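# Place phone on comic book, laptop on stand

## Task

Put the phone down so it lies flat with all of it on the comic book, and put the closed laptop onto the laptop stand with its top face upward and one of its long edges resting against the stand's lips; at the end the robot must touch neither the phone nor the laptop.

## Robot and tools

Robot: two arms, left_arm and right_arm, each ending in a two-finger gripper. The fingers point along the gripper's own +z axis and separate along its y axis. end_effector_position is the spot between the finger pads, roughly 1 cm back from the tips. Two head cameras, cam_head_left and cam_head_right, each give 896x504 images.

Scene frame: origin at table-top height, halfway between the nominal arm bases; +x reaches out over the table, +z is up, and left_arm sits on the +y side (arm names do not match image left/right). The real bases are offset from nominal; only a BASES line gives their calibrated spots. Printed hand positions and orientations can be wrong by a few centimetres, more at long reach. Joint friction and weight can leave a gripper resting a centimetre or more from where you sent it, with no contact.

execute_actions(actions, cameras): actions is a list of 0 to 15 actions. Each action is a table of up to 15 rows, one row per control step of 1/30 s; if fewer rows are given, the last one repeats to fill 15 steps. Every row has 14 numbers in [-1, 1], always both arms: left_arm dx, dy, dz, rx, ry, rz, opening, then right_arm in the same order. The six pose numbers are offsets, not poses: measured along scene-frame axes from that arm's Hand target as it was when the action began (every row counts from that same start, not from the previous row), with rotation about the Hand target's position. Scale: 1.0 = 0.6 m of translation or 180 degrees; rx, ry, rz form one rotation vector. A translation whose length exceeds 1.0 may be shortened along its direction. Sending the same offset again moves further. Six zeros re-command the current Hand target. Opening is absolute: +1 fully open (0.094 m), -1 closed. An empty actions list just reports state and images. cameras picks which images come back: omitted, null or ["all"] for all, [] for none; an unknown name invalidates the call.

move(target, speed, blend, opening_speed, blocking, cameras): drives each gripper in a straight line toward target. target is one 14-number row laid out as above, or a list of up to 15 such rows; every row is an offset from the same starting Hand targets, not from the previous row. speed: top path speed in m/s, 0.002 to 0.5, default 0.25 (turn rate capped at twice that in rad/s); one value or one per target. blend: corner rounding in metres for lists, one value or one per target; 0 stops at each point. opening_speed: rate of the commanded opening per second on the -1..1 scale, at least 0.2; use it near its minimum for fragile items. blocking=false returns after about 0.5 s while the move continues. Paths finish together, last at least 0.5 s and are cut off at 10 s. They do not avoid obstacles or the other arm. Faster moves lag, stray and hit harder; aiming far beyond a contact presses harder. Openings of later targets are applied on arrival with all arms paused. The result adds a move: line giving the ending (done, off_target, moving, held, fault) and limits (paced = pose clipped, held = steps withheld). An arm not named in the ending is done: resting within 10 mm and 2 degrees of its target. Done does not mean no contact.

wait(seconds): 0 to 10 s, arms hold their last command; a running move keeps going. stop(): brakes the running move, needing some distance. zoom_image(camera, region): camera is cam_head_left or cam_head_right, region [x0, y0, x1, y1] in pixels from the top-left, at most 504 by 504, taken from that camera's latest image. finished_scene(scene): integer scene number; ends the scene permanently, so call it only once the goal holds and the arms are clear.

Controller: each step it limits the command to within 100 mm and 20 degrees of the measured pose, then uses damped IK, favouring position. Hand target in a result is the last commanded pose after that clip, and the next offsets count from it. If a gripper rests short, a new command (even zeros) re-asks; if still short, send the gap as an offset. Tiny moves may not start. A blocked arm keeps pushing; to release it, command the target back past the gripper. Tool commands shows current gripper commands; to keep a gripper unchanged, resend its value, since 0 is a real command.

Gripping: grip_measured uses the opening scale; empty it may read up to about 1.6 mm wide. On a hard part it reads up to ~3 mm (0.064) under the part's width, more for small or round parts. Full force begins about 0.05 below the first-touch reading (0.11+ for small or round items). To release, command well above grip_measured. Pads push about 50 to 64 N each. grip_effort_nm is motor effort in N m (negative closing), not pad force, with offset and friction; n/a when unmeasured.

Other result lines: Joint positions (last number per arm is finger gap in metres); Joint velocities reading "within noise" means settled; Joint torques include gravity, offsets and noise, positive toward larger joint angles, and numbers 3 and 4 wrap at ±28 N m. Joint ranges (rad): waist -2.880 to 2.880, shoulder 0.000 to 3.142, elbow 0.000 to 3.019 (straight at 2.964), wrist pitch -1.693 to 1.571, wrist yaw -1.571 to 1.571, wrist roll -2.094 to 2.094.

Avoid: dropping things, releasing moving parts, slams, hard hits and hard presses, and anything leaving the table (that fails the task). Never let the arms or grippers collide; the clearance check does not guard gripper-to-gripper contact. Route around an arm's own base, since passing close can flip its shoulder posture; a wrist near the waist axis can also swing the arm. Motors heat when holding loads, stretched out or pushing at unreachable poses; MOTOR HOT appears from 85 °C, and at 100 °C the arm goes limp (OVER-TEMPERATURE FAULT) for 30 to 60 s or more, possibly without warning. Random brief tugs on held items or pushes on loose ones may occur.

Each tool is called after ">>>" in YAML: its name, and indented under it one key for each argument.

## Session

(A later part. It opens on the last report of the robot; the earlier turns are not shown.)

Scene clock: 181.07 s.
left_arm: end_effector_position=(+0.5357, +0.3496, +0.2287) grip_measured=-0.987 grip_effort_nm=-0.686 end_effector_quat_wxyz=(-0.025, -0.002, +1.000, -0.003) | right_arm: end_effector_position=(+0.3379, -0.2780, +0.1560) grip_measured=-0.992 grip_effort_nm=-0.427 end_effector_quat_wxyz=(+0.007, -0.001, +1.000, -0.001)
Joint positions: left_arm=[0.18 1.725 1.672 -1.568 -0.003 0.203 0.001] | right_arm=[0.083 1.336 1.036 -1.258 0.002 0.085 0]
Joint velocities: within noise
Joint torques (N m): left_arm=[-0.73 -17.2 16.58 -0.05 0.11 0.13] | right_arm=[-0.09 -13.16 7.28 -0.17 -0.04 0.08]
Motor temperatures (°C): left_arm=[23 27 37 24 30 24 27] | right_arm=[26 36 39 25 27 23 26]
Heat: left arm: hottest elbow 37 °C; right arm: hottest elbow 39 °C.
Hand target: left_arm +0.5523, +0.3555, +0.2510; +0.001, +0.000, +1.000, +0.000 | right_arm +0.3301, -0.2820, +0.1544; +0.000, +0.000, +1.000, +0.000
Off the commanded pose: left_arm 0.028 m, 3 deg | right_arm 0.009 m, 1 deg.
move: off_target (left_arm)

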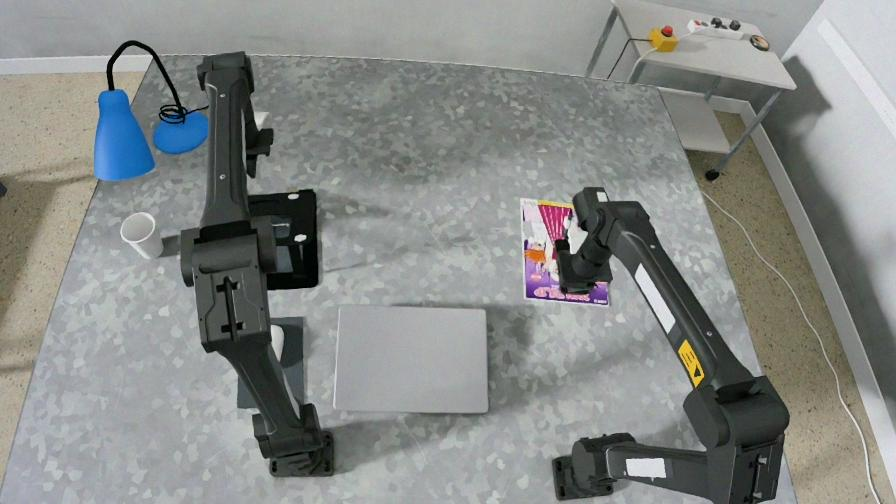

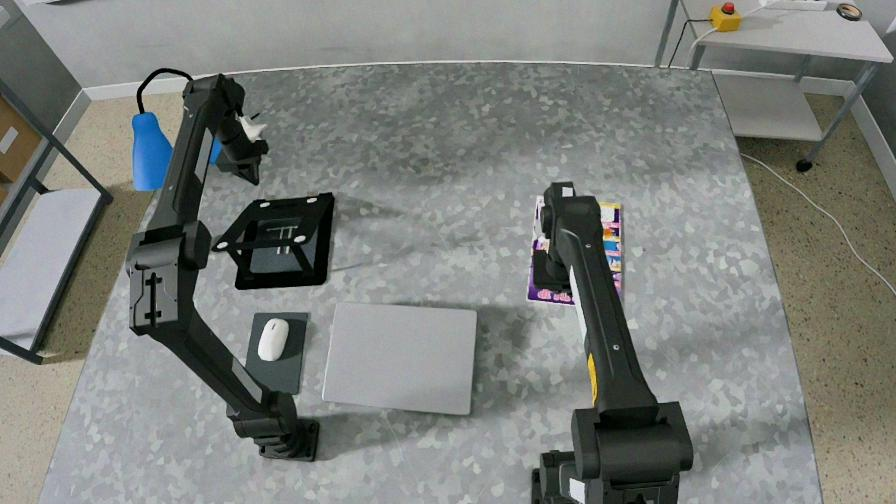

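>>> move:
  target: [-0.045,0.01,-0.22,0,0,0,-1,0,0,0,0,0,0,-1]
  speed: 0.15
  cameras: ["cam_head_left","cam_head_right"]

>>> zoom_image:
  camera: "cam_head_right"
  region: [160, 120, 400, 360]

Scene clock: 185.27 s.
left_arm: end_effector_position=(+0.5269, +0.3552, +0.1244) grip_measured=-0.987 grip_effort_nm=-0.691 end_effector_quat_wxyz=(+0.001, +0.002, +1.000, +0.002) | right_arm: end_effector_position=(+0.3379, -0.2780, +0.1560) grip_measured=-0.992 grip_effort_nm=-0.427 end_effector_quat_wxyz=(+0.007, -0.001, +1.000, -0.001)
Joint positions: left_arm=[0.194 1.725 1.394 -1.237 -0.003 0.226 0.001] | right_arm=[0.083 1.336 1.036 -1.258 0.002 0.085 0]
Joint velocities: within noise
Joint torques (N m): left_arm=[-0.91 -16.91 8.9 0.73 0.12 0.09] | right_arm=[-0.21 -13.16 7.31 -0.18 -0.03 0.09]
Motor temperatures (°C): left_arm=[23 27 37 24 30 24 27] | right_arm=[26 35 39 25 26 23 26]
Heat: left arm: hottest elbow 37 °C; right arm: hottest elbow 39 °C.
Hand target: left_arm +0.5254, +0.3614, +0.1192; +0.001, +0.000, +1.000, +0.000 | right_arm +0.3301, -0.2820, +0.1544; +0.000, +0.000, +1.000, +0.000
Off the commanded pose: left_arm 0.008 m, 0 deg | right_arm 0.009 m, 1 deg.
move: done

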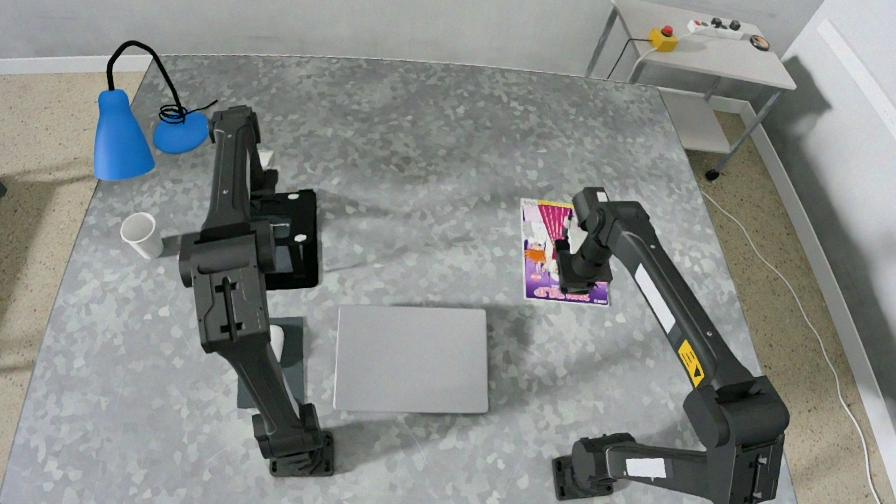

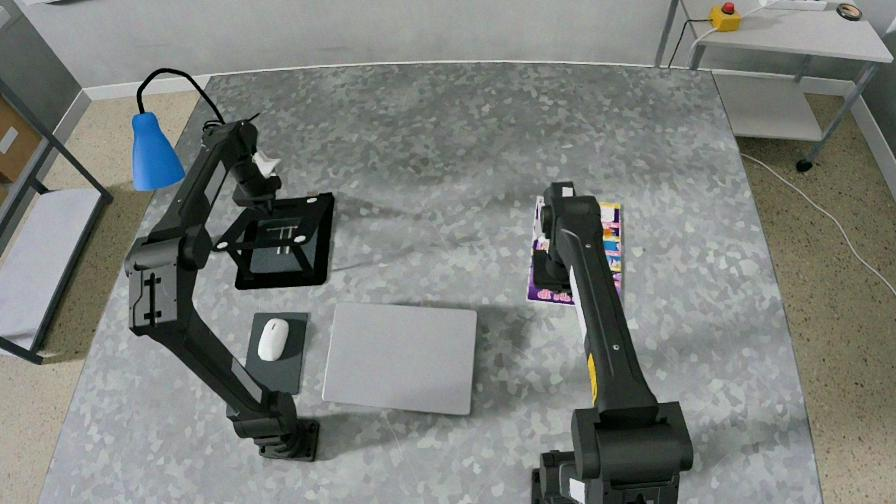

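Scaled by 2.100.

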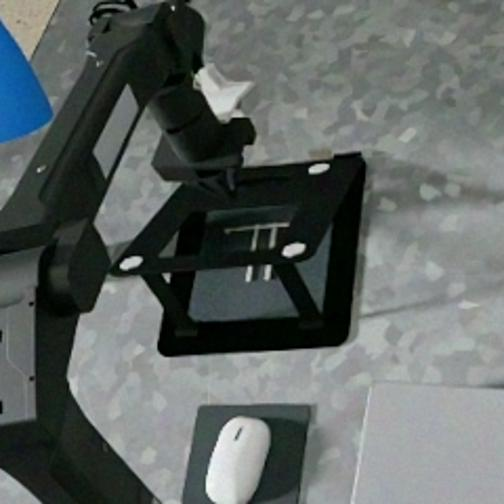

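>>> move:
  target: [-0.025,0.0,-0.11,0,0,0,-1,0,0,0,0,0,0,-1]
  speed: 0.08
  cameras: ["cam_head_right"]

>>> zoom_image:
  camera: "cam_head_right"
  region: [160, 120, 400, 360]

Scene clock: 189.33 s.
left_arm: end_effector_position=(+0.5125, +0.3552, +0.0591) grip_measured=-0.987 grip_effort_nm=-0.686 end_effector_quat_wxyz=(+0.002, +0.002, +1.000, +0.002) | right_arm: end_effector_position=(+0.3379, -0.2780, +0.1560) grip_measured=-0.992 grip_effort_nm=-0.427 end_effector_quat_wxyz=(+0.007, -0.001, +1.000, -0.001)
Joint positions: left_arm=[0.201 1.759 1.254 -1.062 -0.003 0.233 0.001] | right_arm=[0.083 1.336 1.036 -1.258 0.002 0.085 0]
Joint velocities: within noise
Joint torques (N m): left_arm=[-0.32 -16.91 8.24 0.66 0.11 0.08] | right_arm=[-0.26 -13.1 7.32 -0.17 -0.03 0.09]
Motor temperatures (°C): left_arm=[23 27 37 24 30 24 28] | right_arm=[26 35 39 25 26 23 26]
Heat: left arm: hottest elbow 37 °C; right arm: hottest elbow 39 °C.
Hand target: left_arm +0.5104, +0.3616, +0.0531; +0.001, +0.000, +1.000, +0.000 | right_arm +0.3301, -0.2820, +0.1544; +0.000, +0.000, +1.000, +0.000
Off the commanded pose: left_arm 0.009 m, 0 deg | right_arm 0.009 m, 1 deg.
move: done
Images, in order (width x height): cam_head_right 896x504.

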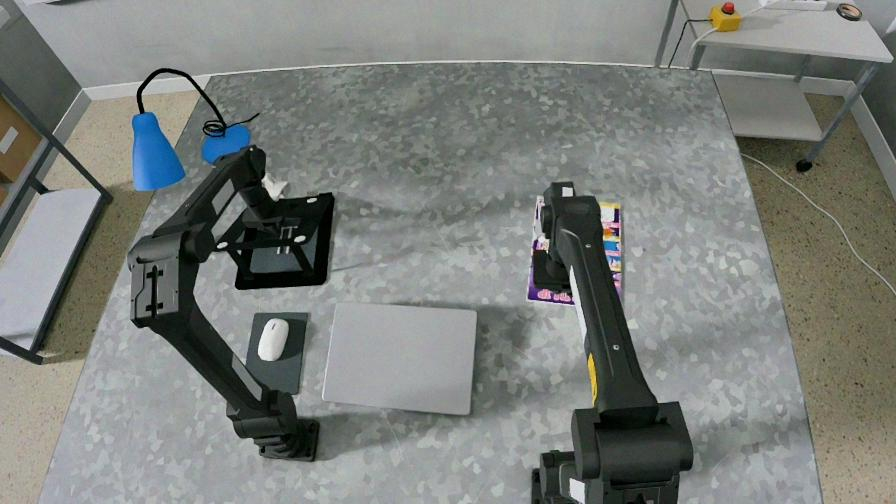

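Scaled by 2.100.

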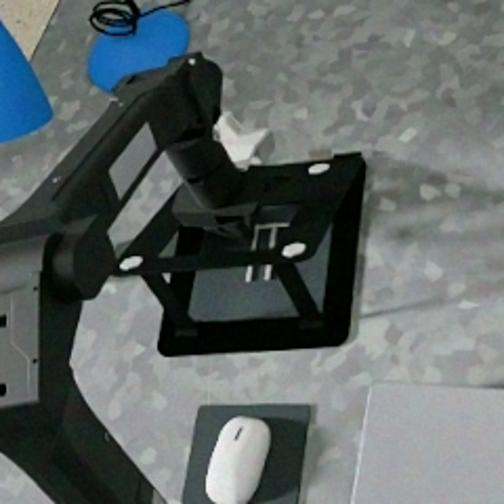

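>>> move:
  target: [0.0,-0.7,0,0,0,0,-1,0,0,0,0,0,0,-1]
  speed: 0.1
  cameras: ["cam_head_left"]

>>> zoom_image:
  camera: "cam_head_left"
  region: [300, 120, 540, 360]

Scene clock: 197.03 s.
left_arm: end_effector_position=(+0.4984, -0.0315, +0.0482) grip_measured=-0.987 grip_effort_nm=-0.676 end_effector_quat_wxyz=(-0.011, -0.007, +1.000, +0.009) | right_arm: end_effector_position=(+0.3379, -0.2780, +0.1560) grip_measured=-0.992 grip_effort_nm=-0.427 end_effector_quat_wxyz=(+0.007, -0.001, +1.000, -0.001)
Joint positions: left_arm=[-0.56 1.901 1.431 -1.131 -0.004 -0.546 0.001] | right_arm=[0.083 1.336 1.036 -1.258 0.002 0.085 0]
Joint velocities: within noise
Joint torques (N m): left_arm=[-3.78 -16.85 14.76 0.08 0.09 -0.12] | right_arm=[-0.15 -13.04 7.31 -0.17 -0.03 0.08]
Motor temperatures (°C): left_arm=[23 27 36 24 30 24 28] | right_arm=[26 35 39 25 26 23 26]
Heat: left arm: hottest elbow 36 °C; right arm: hottest elbow 39 °C.
Hand target: left_arm +0.5102, -0.0585, +0.0531; +0.001, +0.000, +1.000, +0.000 | right_arm +0.3301, -0.2820, +0.1544; +0.000, +0.000, +1.000, +0.000
Off the commanded pose: left_arm 0.030 m, 2 deg | right_arm 0.009 m, 1 deg.
move: off_target (left_arm)
Images, in order (width x height): cam_head_left 896x504.

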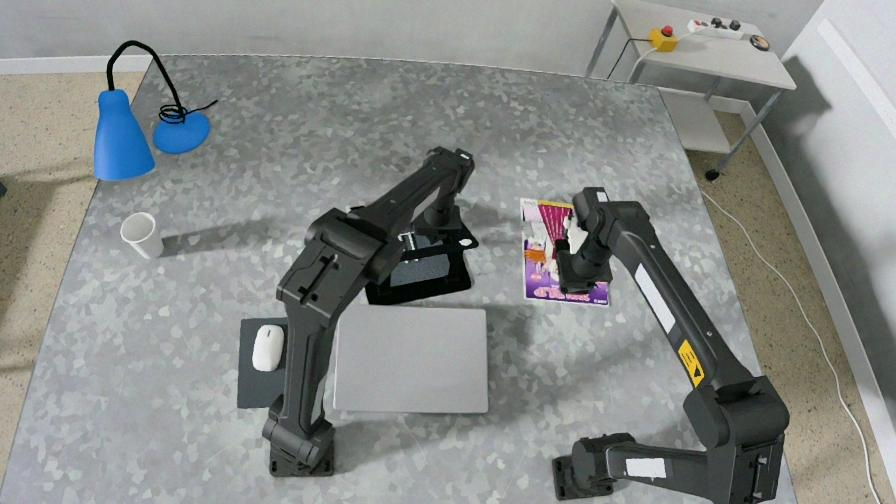

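Scaled by 2.100.

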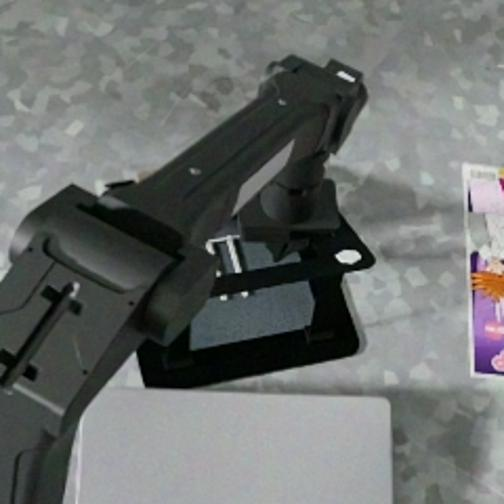

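>>> move:
  target:
    - [0.0,0.195,0,0,0,0,-1,0,0,0,0,0,0,-1]
    - [0.09,0.195,0,0,0,0,-1,0,0,0,0,0,0,-1]
  speed: 0.1
  cameras: ["cam_head_left","cam_head_right"]

>>> zoom_image:
  camera: "cam_head_left"
  region: [300, 120, 540, 360]

Scene clock: 203.03 s.
left_arm: end_effector_position=(+0.5327, +0.0563, +0.0454) grip_measured=-0.987 grip_effort_nm=-0.672 end_effector_quat_wxyz=(-0.021, +0.005, +1.000, +0.006) | right_arm: end_effector_position=(+0.3379, -0.2780, +0.1560) grip_measured=-0.992 grip_effort_nm=-0.427 end_effector_quat_wxyz=(+0.007, -0.001, +1.000, -0.001)
Joint positions: left_arm=[-0.382 1.897 1.417 -1.134 0.004 -0.344 0.001] | right_arm=[0.083 1.336 1.036 -1.258 0.002 0.085 0]
Joint velocities: within noise
Joint torques (N m): left_arm=[-0.09 -16.62 15.21 0.51 -0.24 0.11] | right_arm=[-0.09 -13.1 7.31 -0.18 -0.03 0.08]
Motor temperatures (°C): left_arm=[23 28 37 24 30 24 28] | right_arm=[26 35 39 25 26 23 26]
Heat: left arm: hottest elbow 37 °C; right arm: hottest elbow 39 °C.
Hand target: left_arm +0.5642, +0.0584, +0.0532; +0.001, +0.000, +1.000, +0.000 | right_arm +0.3301, -0.2820, +0.1544; +0.000, +0.000, +1.000, +0.000
Off the commanded pose: left_arm 0.032 m, 3 deg | right_arm 0.009 m, 1 deg.
move: off_target (left_arm)

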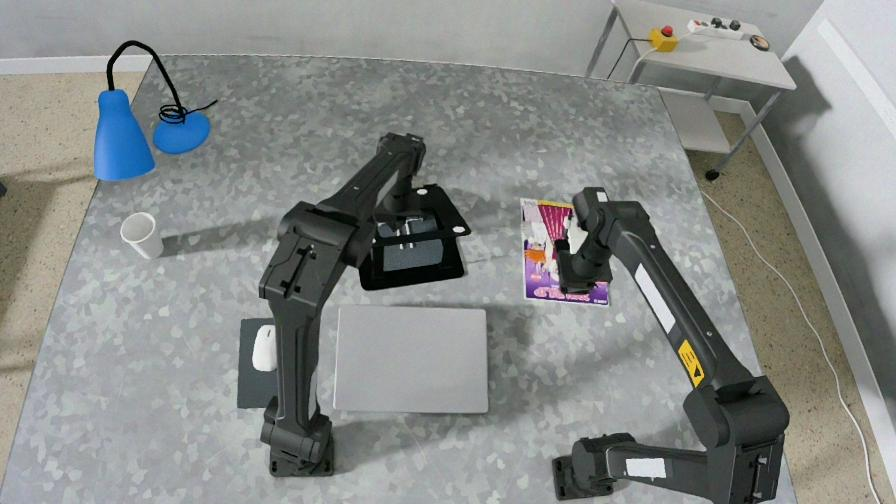

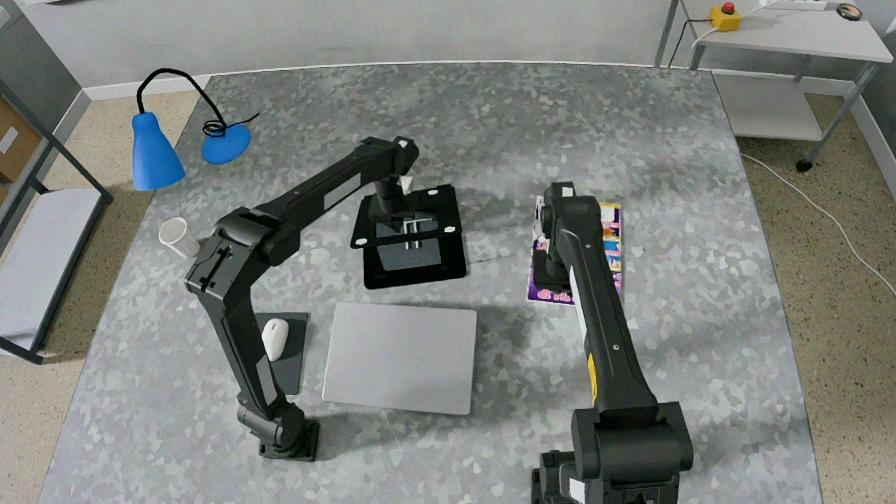

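Scaled by 2.100.

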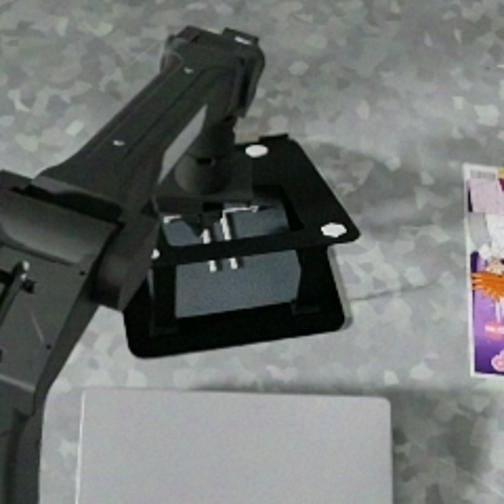

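>>> move:
  target:
    - [-0.06,0,0,0,0,0,-1,0,0,0.05,0,0,0,0.1]
    - [-0.06,0,0.4,0,0,0,-1,-0.14,0,0.08,0.333,0,0,0.1]
    - [-0.45,0.403,0.25,-0.333,0,0,0.1,-0.14,0,0.08,0.333,0,0,0.1]
    - [-0.54,0.403,0.2,-0.333,0,0,0.1,-0.15,0,0.08,0.333,0,0,0.1]
  speed: 0.3
  cameras: ["cam_head_left"]

>>> zoom_image:
  camera: "cam_head_left"
  region: [300, 150, 540, 390]

Scene clock: 214.43 s.
left_arm: end_effector_position=(+0.2466, +0.3005, +0.1696) grip_measured=+0.098 grip_effort_nm=0.129 end_effector_quat_wxyz=(+0.068, -0.039, +0.913, -0.401) | right_arm: end_effector_position=(+0.2463, -0.2800, +0.2045) grip_measured=+0.099 grip_effort_nm=0.066 end_effector_quat_wxyz=(+0.022, +0.001, +0.875, +0.483)
Joint positions: left_arm=[0.741 1.216 0.781 -1.667 0.682 0.876 0.052] | right_arm=[-0.412 1.279 0.869 -1.67 -0.915 -0.658 0.052]
Joint velocities: within noise
Joint torques (N m): left_arm=[-0.32 -8.53 7.56 -0.99 0.26 0.19] | right_arm=[-0.38 -9.52 6.23 -1.05 -0.37 0.02]
Motor temperatures (°C): left_arm=[23 28 37 24 29 24 28] | right_arm=[26 34 39 25 26 23 26]
Heat: left arm: hottest elbow 37 °C; right arm: hottest elbow 39 °C.
Hand target: left_arm +0.2402, +0.3002, +0.1732; +0.001, +0.000, +0.866, -0.500 | right_arm +0.2401, -0.2820, +0.2023; +0.000, +0.000, +0.866, +0.499
Off the commanded pose: left_arm 0.007 m, 15 deg | right_arm 0.007 m, 3 deg.
joint sent to its limit (left arm) — joint 4 (wrist pitch), lower limit. The joint targets are off in orientation, not in position.
joint sent to its limit (right arm) — joint 4 (wrist pitch), lower limit. The joint targets are off in orientation, not in position.
move: off_target (left_arm, right_arm); target 3's new opening was sent with left_arm's hand 0.007 m and 14 deg from that target
Images, in order (width x height): cam_head_left 896x504.

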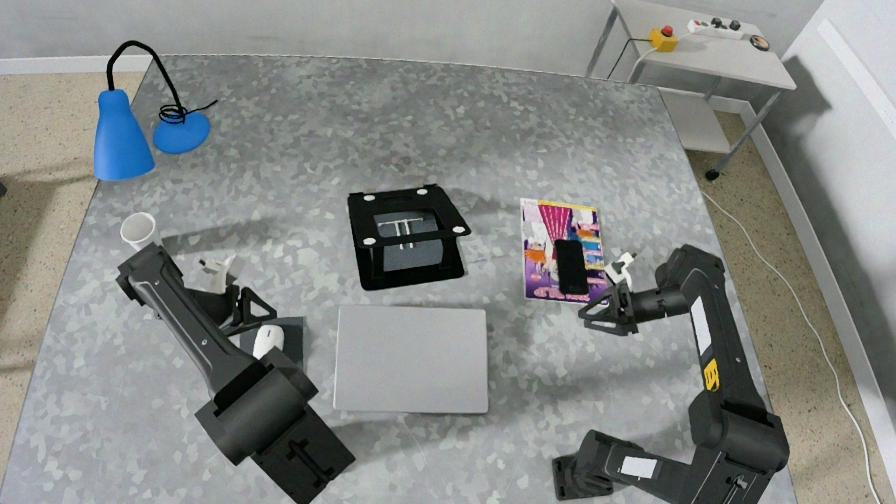

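Scaled by 2.100.

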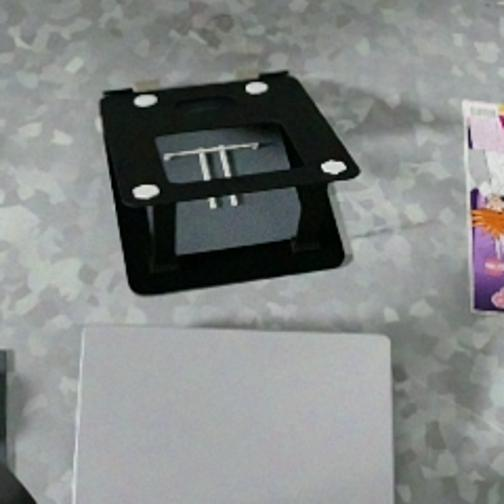

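>>> move:
  target:
    - [-0.03,-0.125,-0.08,0,0,0,0.1,-0.03,0.095,-0.12,0,0,0,0.1]
    - [-0.03,-0.125,-0.235,0,0,0,0.1,-0.03,0.095,-0.28,0,0,0,0.1]
  speed: 0.15
  cameras: ["cam_head_left"]

Scene clock: 220.47 s.
left_arm: end_effector_position=(+0.2241, +0.2289, +0.0367) grip_measured=+0.098 grip_effort_nm=0.129 end_effector_quat_wxyz=(+0.005, -0.005, +0.867, -0.498) | right_arm: end_effector_position=(+0.2274, -0.2298, +0.0408) grip_measured=+0.099 grip_effort_nm=0.061 end_effector_quat_wxyz=(+0.013, -0.004, +0.868, +0.496)
Joint positions: left_arm=[0.587 1.588 0.535 -1.289 0.794 0.941 0.052] | right_arm=[-0.268 1.53 0.558 -0.984 -0.992 -0.481 0.052]
Joint velocities: within noise
Joint torques (N m): left_arm=[-2.49 -7.77 3.15 -0.18 0.32 0.04] | right_arm=[1.38 -8.41 3.66 -0.17 -0.55 0.17]
Motor temperatures (°C): left_arm=[23 28 36 24 29 24 27] | right_arm=[26 34 38 25 26 23 26]
Heat: left arm: hottest elbow 36 °C; right arm: hottest elbow 38 °C.
Hand target: left_arm +0.2222, +0.2252, +0.0322; +0.001, +0.000, +0.866, -0.499 | right_arm +0.2220, -0.2249, +0.0343; +0.000, +0.000, +0.866, +0.499
Off the commanded pose: left_arm 0.006 m, 1 deg | right_arm 0.010 m, 2 deg.
move: done
Images, in order (width x height): cam_head_left 896x504.

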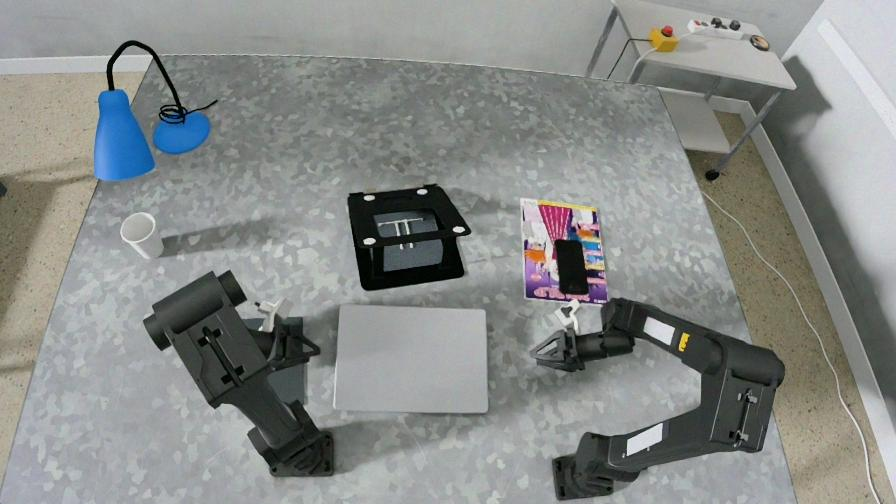

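>>> move:
  target:
    - [0,-0.04,-0.03,0,0,0,0.1,0,0.04,-0.04,0,0,0,0.1]
    - [0,-0.15,-0.03,0,0,0,0.1,0,0.15,-0.04,0,0,0,0.1]
  speed: 0.1
  cameras: ["cam_head_left"]

>>> zoom_image:
  camera: "cam_head_left"
  region: [260, 260, 560, 440]

Scene clock: 226.77 s.
left_arm: end_effector_position=(+0.2332, +0.1430, +0.0260) grip_measured=+0.098 grip_effort_nm=0.134 end_effector_quat_wxyz=(+0.014, -0.016, +0.860, -0.509) | right_arm: end_effector_position=(+0.2420, -0.1382, +0.0309) grip_measured=+0.099 grip_effort_nm=0.066 end_effector_quat_wxyz=(+0.026, -0.007, +0.857, +0.515)
Joint positions: left_arm=[0.228 1.462 0.383 -0.857 1.03 0.428 0.052] | right_arm=[0.07 1.484 0.441 -0.309 -1.07 0.189 0.052]
Joint velocities: within noise
Joint torques (N m): left_arm=[-4.31 -6.3 2.28 1.32 -0.39 0.03] | right_arm=[2.32 -7.47 2.33 0.8 0.61 0.07]
Motor temperatures (°C): left_arm=[23 27 35 24 29 24 27] | right_arm=[26 34 38 25 26 23 26]
Heat: left arm: hottest elbow 35 °C; right arm: hottest elbow 38 °C.
Hand target: left_arm +0.2221, +0.1352, +0.0142; +0.000, -0.001, +0.866, -0.500 | right_arm +0.2221, -0.1349, +0.0103; +0.000, +0.000, +0.866, +0.499
Off the commanded pose: left_arm 0.018 m, 3 deg | right_arm 0.029 m, 4 deg.
move: off_target (left_arm, right_arm)
Images, in order (width x height): cam_head_left 896x504.

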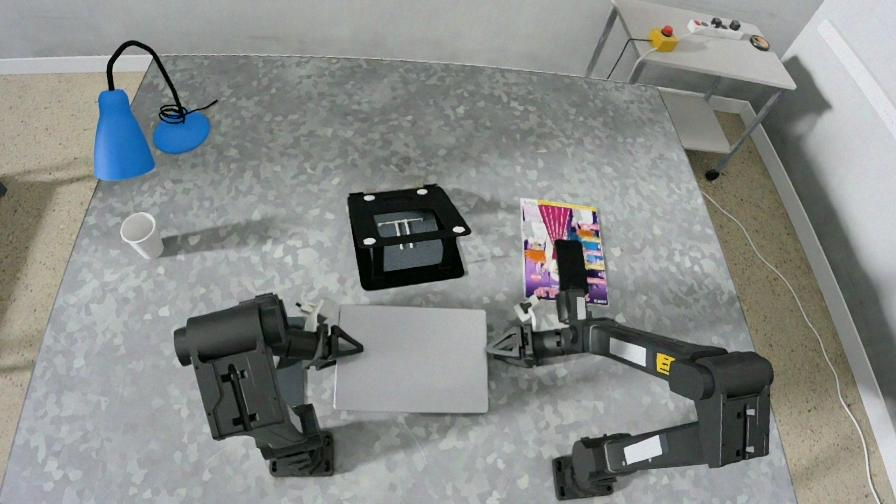

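Scaled by 1.680.

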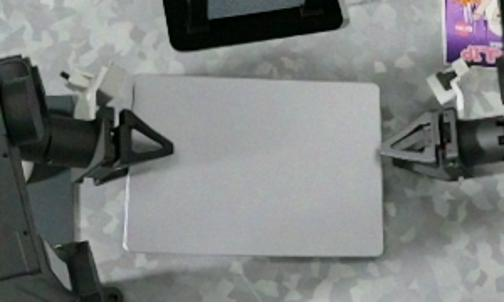

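>>> move:
  target: [0,0.02,0,0,0,0,0.1,-0.02,0.075,0,0,0,0,0.1]
  speed: 0.08
  cameras: ["cam_head_left"]

>>> zoom_image:
  camera: "cam_head_left"
  region: [260, 260, 560, 440]

>>> zoom_image:
  camera: "cam_head_right"
  region: [260, 260, 560, 440]

Scene clock: 231.90 s.
left_arm: end_effector_position=(+0.2313, +0.1436, +0.0261) grip_measured=+0.098 grip_effort_nm=0.129 end_effector_quat_wxyz=(+0.023, +0.009, +0.860, -0.510) | right_arm: end_effector_position=(+0.2323, -0.0901, +0.0316) grip_measured=+0.099 grip_effort_nm=0.056 end_effector_quat_wxyz=(+0.031, -0.013, +0.857, +0.514)
Joint positions: left_arm=[0.232 1.469 0.387 -0.878 1.026 0.503 0.052] | right_arm=[0.256 1.462 0.377 0.03 -1.001 0.519 0.052]
Joint velocities: within noise
Joint torques (N m): left_arm=[-0.21 -4.54 3.6 -0.29 -1.05 0.11] | right_arm=[2.2 -7.12 2.37 0.79 0.32 0.16]
Motor temperatures (°C): left_arm=[23 27 35 24 29 24 27] | right_arm=[26 34 37 25 26 23 26]
Heat: left arm: hottest elbow 35 °C; right arm: hottest elbow 37 °C.
Hand target: left_arm +0.2222, +0.1472, +0.0142; +0.001, +0.000, +0.866, -0.500 | right_arm +0.2102, -0.0899, +0.0104; +0.000, +0.000, +0.866, +0.499
Off the commanded pose: left_arm 0.015 m, 3 deg | right_arm 0.031 m, 4 deg.
move: off_target (left_arm, right_arm)
Images, in order (width x height): cam_head_left 896x504.

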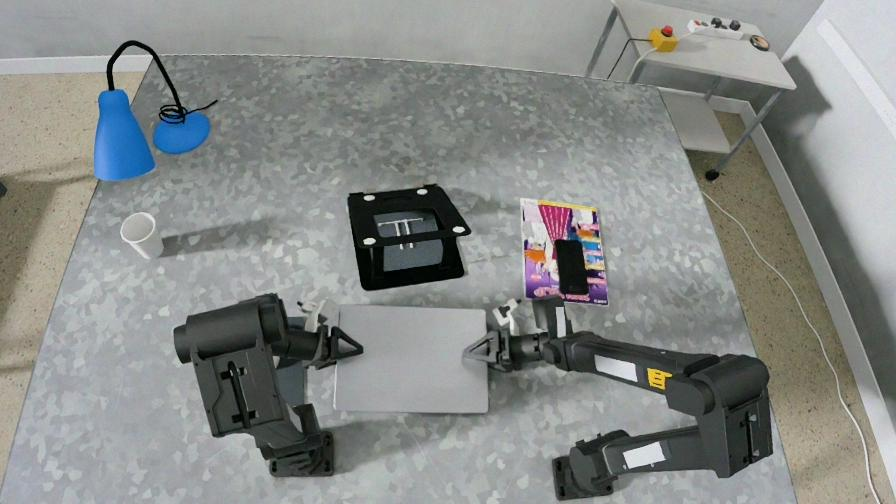

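Scaled by 1.680.

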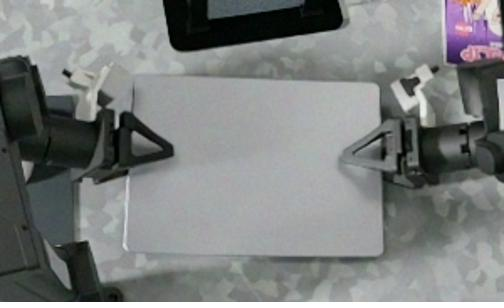

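This scene's latest camera images include none from cam_head_right. They are from: cam_head_left. cam_head_right's image comes with the result of a call that names it in "cameras".

>>> move:
  target:
    - [0,0,0,0,0,0,-0.6,0.03,0,0.02,0,0,0,-0.6]
    - [0,0,0,0,0,0,-1,0.03,0,0.02,0,0,0,-1]
  opening_speed: 0.35
  speed: 0.05
  cameras: ["cam_head_left"]

>>> zoom_image:
  camera: "cam_head_left"
  region: [260, 260, 560, 440]

Scene clock: 238.60 s.
left_arm: end_effector_position=(+0.2299, +0.1470, +0.0212) grip_measured=-0.331 grip_effort_nm=-1.004 end_effector_quat_wxyz=(+0.026, +0.016, +0.862, -0.506) | right_arm: end_effector_position=(+0.2285, -0.0924, +0.0276) grip_measured=-0.358 grip_effort_nm=-1.038 end_effector_quat_wxyz=(+0.018, -0.014, +0.862, +0.506)
Joint positions: left_arm=[0.247 1.49 0.387 -0.875 1.013 0.542 0.031] | right_arm=[0.254 1.465 0.388 -0.035 -0.996 0.479 0.03]
Joint velocities: within noise
Joint torques (N m): left_arm=[-1.61 -5.6 3.51 -0.55 -0.55 -0.24] | right_arm=[1.38 -7.88 5.7 0.13 -0.13 0.31]
Motor temperatures (°C): left_arm=[23 27 34 24 30 24 27] | right_arm=[26 34 37 25 26 23 26]
Heat: left arm: hottest elbow 34 °C; right arm: hottest elbow 37 °C.
Hand target: left_arm +0.2223, +0.1473, +0.0143; +0.001, -0.001, +0.866, -0.500 | right_arm +0.2281, -0.0899, +0.0224; +0.000, +0.000, +0.866, +0.499
Off the commanded pose: left_arm 0.010 m, 4 deg | right_arm 0.006 m, 3 deg.
move: off_target (left_arm, right_arm); target 2's new opening was sent with left_arm's hand 0.010 m and 4 deg from that target
Images, in order (width x height): cam_head_left 896x504.

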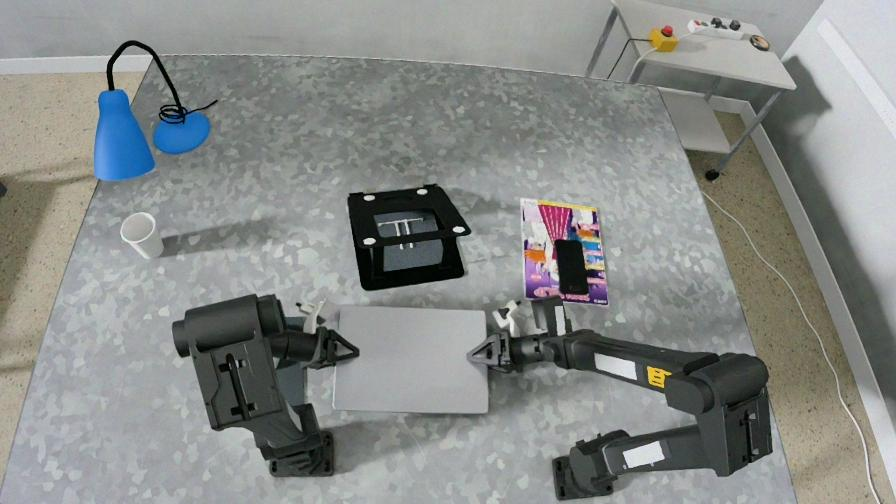

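Scaled by 1.680.

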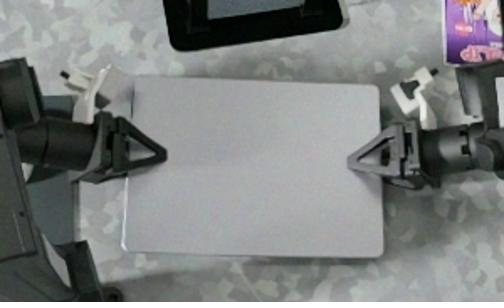

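>>> move:
  target: [0,0,0.06,0,0,0,-1,0,0,0.075,0,0,0,-1]
  speed: 0.06
  cameras: []

>>> move:
  target: [0,0,0.03,-0.1,0,0,-1,0,0,0.03,0.1,0,0,-1]
  speed: 0.06
  cameras: ["cam_head_left"]

>>> zoom_image:
  camera: "cam_head_left"
  region: [260, 260, 560, 440]

Scene clock: 242.70 s.
left_arm: end_effector_position=(+0.2125, +0.1441, +0.0424) grip_measured=-0.336 grip_effort_nm=-1.009 end_effector_quat_wxyz=(-0.015, -0.012, +0.861, -0.508) | right_arm: end_effector_position=(+0.2098, -0.0970, +0.0503) grip_measured=-0.361 grip_effort_nm=-1.038 end_effector_quat_wxyz=(-0.021, +0.016, +0.866, +0.499)
Joint positions: left_arm=[0.247 1.398 0.384 -1.038 0.993 0.512 0.031] | right_arm=[0.253 1.333 0.389 -0.242 -1 0.507 0.03]
Joint velocities: within noise
Joint torques (N m): left_arm=[-1.38 -9.52 6.54 -0.8 0.18 0.02] | right_arm=[1.38 -10.23 8.94 -0.02 -0.02 0.08]
Motor temperatures (°C): left_arm=[23 27 34 24 29 24 28] | right_arm=[26 34 36 25 26 23 26]
Heat: left arm: hottest elbow 34 °C; right arm: hottest elbow 36 °C.
Hand target: left_arm +0.2223, +0.1473, +0.0502; +0.001, -0.001, +0.866, -0.499 | right_arm +0.2280, -0.0900, +0.0673; +0.000, +0.000, +0.866, +0.499
Off the commanded pose: left_arm 0.013 m, 2 deg | right_arm 0.026 m, 3 deg.
move: off_target (left_arm, right_arm)
No camera images: "cameras" was empty.

Scene clock: 246.17 s.
left_arm: end_effector_position=(+0.2323, +0.1497, +0.0764) grip_measured=-0.547 grip_effort_nm=-1.009 end_effector_quat_wxyz=(+0.014, +0.018, +0.791, -0.612) | right_arm: end_effector_position=(+0.2264, -0.0940, +0.0808) grip_measured=-0.565 grip_effort_nm=-1.038 end_effector_quat_wxyz=(+0.009, -0.005, +0.784, +0.621)
Joint positions: left_arm=[0.323 1.609 0.497 -1.383 1.142 1.015 0.021] | right_arm=[0.183 1.424 0.336 0.211 -1.27 0.697 0.02]
Joint velocities: within noise
Joint torques (N m): left_arm=[-0.21 -3.49 1.57 -1.18 0.78 0.48] | right_arm=[1.2 -8.64 5.39 1.73 -0.94 0.47]
Motor temperatures (°C): left_arm=[23 27 34 24 30 24 28] | right_arm=[26 34 36 25 26 23 26]
Heat: left arm: hottest elbow 34 °C; right arm: hottest elbow 36 °C.
Hand target: left_arm +0.2222, +0.1472, +0.0682; +0.000, +0.000, +0.778, -0.629 | right_arm +0.2281, -0.0900, +0.0854; +0.000, +0.000, +0.778, +0.629
Off the commanded pose: left_arm 0.013 m, 4 deg | right_arm 0.006 m, 2 deg.
move: off_target (left_arm)
Images, in order (width x height): cam_head_left 896x504.

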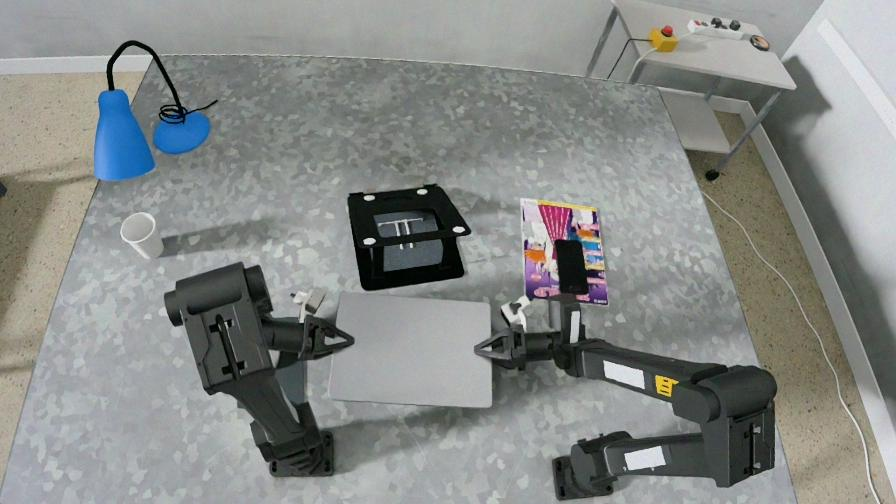

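Scaled by 1.680.

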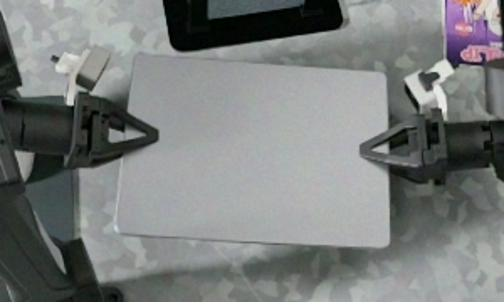

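>>> move:
  target:
    - [0,0,0.12,0,0,0,-1,0,0,0.12,0,0,0,-1]
    - [0.0,0,0.24,0,0,0,-1,0.0,0,0.25,0,0,0,-1]
  speed: 0.07
  cameras: ["cam_head_left"]

>>> zoom_image:
  camera: "cam_head_left"
  region: [260, 200, 560, 440]

Scene clock: 253.10 s.
left_arm: end_effector_position=(+0.2090, +0.1408, +0.1843) grip_measured=-0.555 grip_effort_nm=-1.009 end_effector_quat_wxyz=(+0.016, -0.076, +0.808, -0.584) | right_arm: end_effector_position=(+0.2027, -0.1045, +0.1829) grip_measured=-0.559 grip_effort_nm=-1.043 end_effector_quat_wxyz=(-0.036, +0.047, +0.784, +0.618)
Joint positions: left_arm=[0.335 1.02 0.499 -1.673 1.17 0.598 0.021] | right_arm=[0.158 0.975 0.429 -0.419 -1.284 0.742 0.021]
Joint velocities: within noise
Joint torques (N m): left_arm=[-2.32 -6.65 14.53 -1.01 0.7 0.04] | right_arm=[2.49 -7.65 16.02 0.62 -0.67 0.19]
Motor temperatures (°C): left_arm=[23 27 34 24 30 24 28] | right_arm=[26 34 37 25 26 23 27]
Heat: left arm: hottest elbow 34 °C; right arm: hottest elbow 37 °C.
Hand target: left_arm +0.2221, +0.1472, +0.2122; +0.000, -0.001, +0.778, -0.629 | right_arm +0.2281, -0.0899, +0.2354; +0.000, +0.000, +0.778, +0.629
Off the commanded pose: left_arm 0.032 m, 11 deg | right_arm 0.060 m, 7 deg.
joint sent to its limit (left arm) — joint 4 (wrist pitch), lower limit. The joint targets are off in position and orientation.
move: off_target (left_arm, right_arm)
Images, in order (width x height): cam_head_left 896x504.

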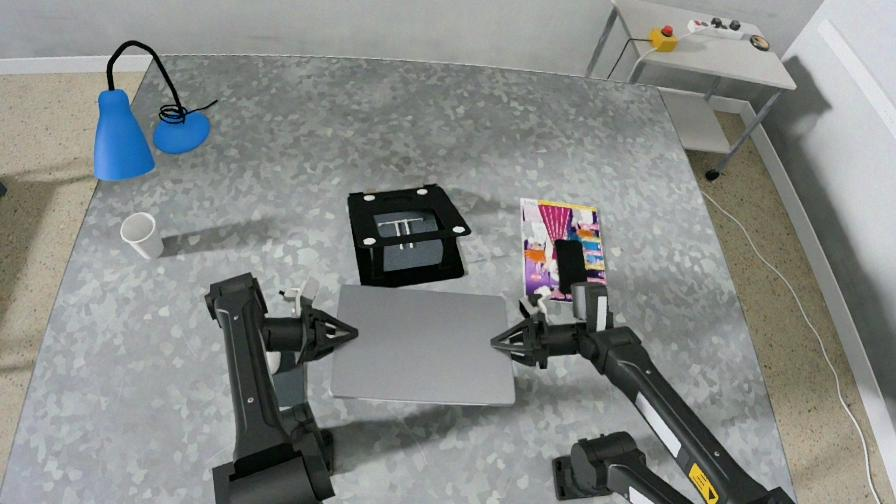

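Scaled by 1.680.

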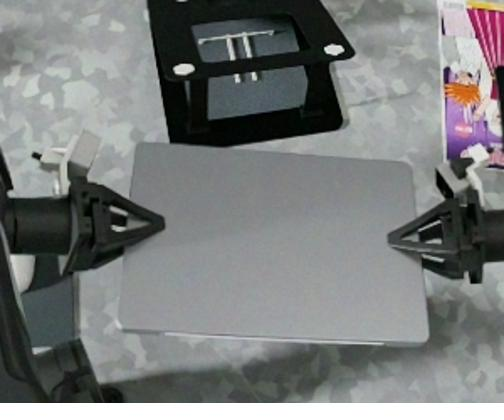

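>>> move:
  target: [0.30,0.04,0.04,0,0,0.02,-1,0.355,0.04,0.02,0,0,0.02,-1]
  speed: 0.08
  cameras: ["cam_head_left"]

>>> zoom_image:
  camera: "cam_head_left"
  region: [260, 140, 560, 440]

Scene clock: 261.03 s.
left_arm: end_effector_position=(+0.3848, +0.1733, +0.2084) grip_measured=-0.587 grip_effort_nm=-1.009 end_effector_quat_wxyz=(+0.003, -0.081, +0.775, -0.627) | right_arm: end_effector_position=(+0.4063, -0.0704, +0.2120) grip_measured=-0.575 grip_effort_nm=-1.043 end_effector_quat_wxyz=(-0.054, +0.000, +0.778, +0.627)
Joint positions: left_arm=[0.255 1.534 0.956 -1.665 1.295 0.592 0.019] | right_arm=[0.153 1.596 1.078 -0.722 -1.348 0.424 0.02]
Joint velocities: within noise
Joint torques (N m): left_arm=[-2.08 -14.33 14.43 -0.73 0.17 0.31] | right_arm=[0.26 -16.15 15.42 0.4 -0.34 0.19]
Motor temperatures (°C): left_arm=[23 27 35 24 30 24 28] | right_arm=[26 34 41 25 26 23 27]
Heat: left arm: hottest elbow 35 °C; right arm: hottest elbow 41 °C.
Hand target: left_arm +0.4022, +0.1713, +0.2362; +0.020, -0.025, +0.777, -0.629 | right_arm +0.4411, -0.0660, +0.2473; -0.020, -0.025, +0.777, +0.628
Off the commanded pose: left_arm 0.033 m, 7 deg | right_arm 0.050 m, 5 deg.
joint sent to its limit (left arm) — joint 4 (wrist pitch), lower limit. The joint targets are off in orientation, not in position.
move: off_target (left_arm, right_arm)
Images, in order (width x height): cam_head_left 896x504.

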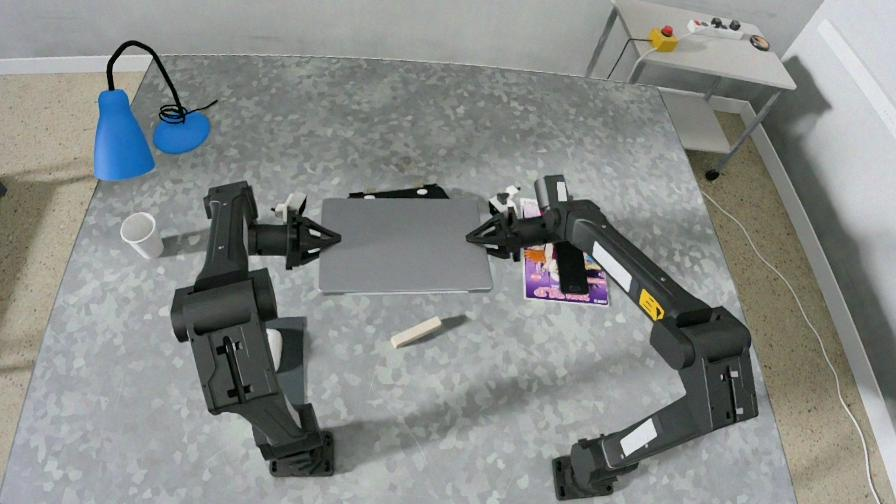

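Scaled by 1.680.

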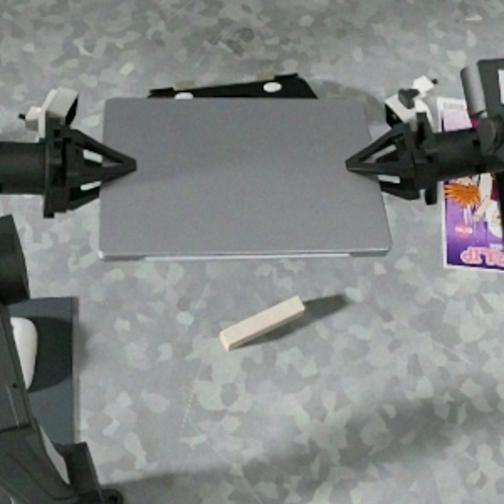

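>>> move:
  target: [0.0,0.01,0.0,0,0.09,0.02,-1,0.04,0.01,0.0,0,0.09,0.02,-1]
  speed: 0.08
  cameras: []

>>> move:
  target: [0.0,0.0,0.0,0,0.07,0.0,-1,0.0,0.0,0.0,0,0.07,0,-1]
  speed: 0.08
  cameras: ["cam_head_left"]

>>> zoom_image:
  camera: "cam_head_left"
  region: [260, 140, 560, 440]

Scene clock: 269.10 s.
left_arm: end_effector_position=(+0.3901, +0.1765, +0.2112) grip_measured=-0.589 grip_effort_nm=-1.013 end_effector_quat_wxyz=(-0.087, -0.193, +0.758, -0.617) | right_arm: end_effector_position=(+0.4319, -0.0648, +0.2156) grip_measured=-0.588 grip_effort_nm=-1.043 end_effector_quat_wxyz=(-0.176, +0.066, +0.765, +0.617)
Joint positions: left_arm=[0.259 1.537 0.977 -1.665 1.285 0.286 0.019] | right_arm=[0.153 1.785 1.332 -1.296 -1.389 0.183 0.019]
Joint velocities: within noise
Joint torques (N m): left_arm=[-1.9 -14.74 13.76 -1.21 -0.29 0.36] | right_arm=[0.32 -18.55 15.3 -0.2 -0.74 0.21]
Motor temperatures (°C): left_arm=[23 27 35 24 29 24 28] | right_arm=[26 34 42 25 26 23 27]
Heat: left arm: hottest elbow 35 °C; right arm: hottest elbow 42 °C.
Hand target: left_arm +0.4022, +0.1773, +0.2363; -0.070, -0.138, +0.771, -0.618 | right_arm +0.4652, -0.0600, +0.2474; -0.149, +0.040, +0.766, +0.625
Off the commanded pose: left_arm 0.028 m, 7 deg | right_arm 0.046 m, 4 deg.
joint sent to its limit (left arm) — joint 4 (wrist pitch), lower limit. The joint targets are off in orientation, not in position.
move: off_target (left_arm, right_arm)
No camera images: "cameras" was empty.

Scene clock: 271.43 s.
left_arm: end_effector_position=(+0.3900, +0.1778, +0.2102) grip_measured=-0.589 grip_effort_nm=-1.009 end_effector_quat_wxyz=(-0.154, -0.269, +0.741, -0.595) | right_arm: end_effector_position=(+0.4352, -0.0637, +0.2138) grip_measured=-0.601 grip_effort_nm=-1.043 end_effector_quat_wxyz=(-0.258, +0.132, +0.744, +0.602)
Joint positions: left_arm=[0.259 1.537 0.986 -1.665 1.259 0.069 0.019] | right_arm=[0.153 1.87 1.416 -1.572 -1.412 0.119 0.019]
Joint velocities: within noise
Joint torques (N m): left_arm=[-2.55 -15.74 14.01 -0.95 -0.48 0.25] | right_arm=[0.21 -20.25 14.57 -0.9 -1.02 0.23]
Motor temperatures (°C): left_arm=[23 27 36 24 29 24 28] | right_arm=[26 34 43 25 26 23 27]
Heat: left arm: hottest elbow 36 °C; right arm: hottest elbow 43 °C.
Hand target: left_arm +0.4022, +0.1772, +0.2362; -0.154, -0.205, +0.759, -0.599 | right_arm +0.4651, -0.0600, +0.2473; -0.232, +0.108, +0.745, +0.617
Off the commanded pose: left_arm 0.029 m, 8 deg | right_arm 0.045 m, 4 deg.
joint sent to its limit (left arm) — joint 4 (wrist pitch), lower limit. The joint targets are off in orientation, not in position.
move: off_target (left_arm, right_arm)
Images, in order (width x height): cam_head_left 896x504.

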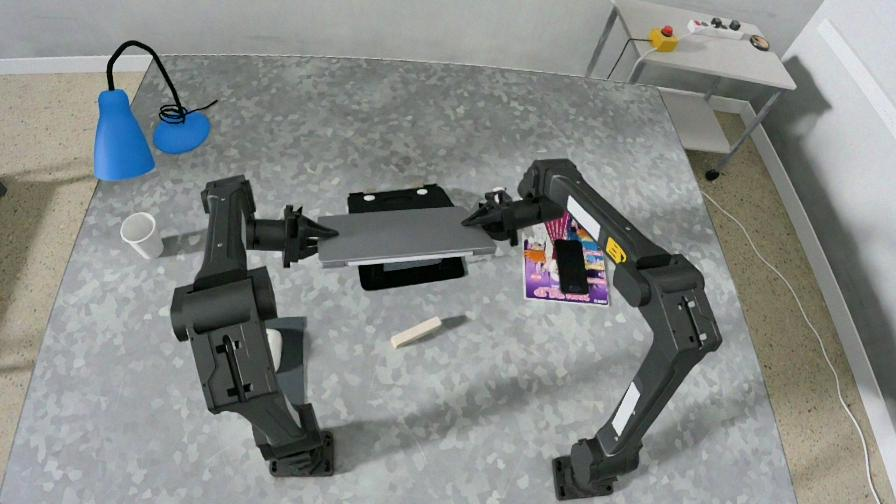

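Scaled by 1.680.

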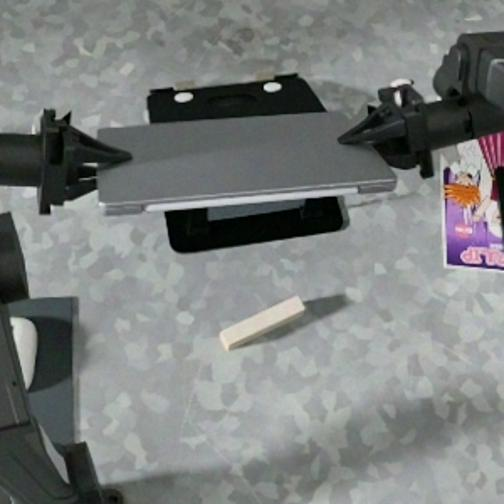

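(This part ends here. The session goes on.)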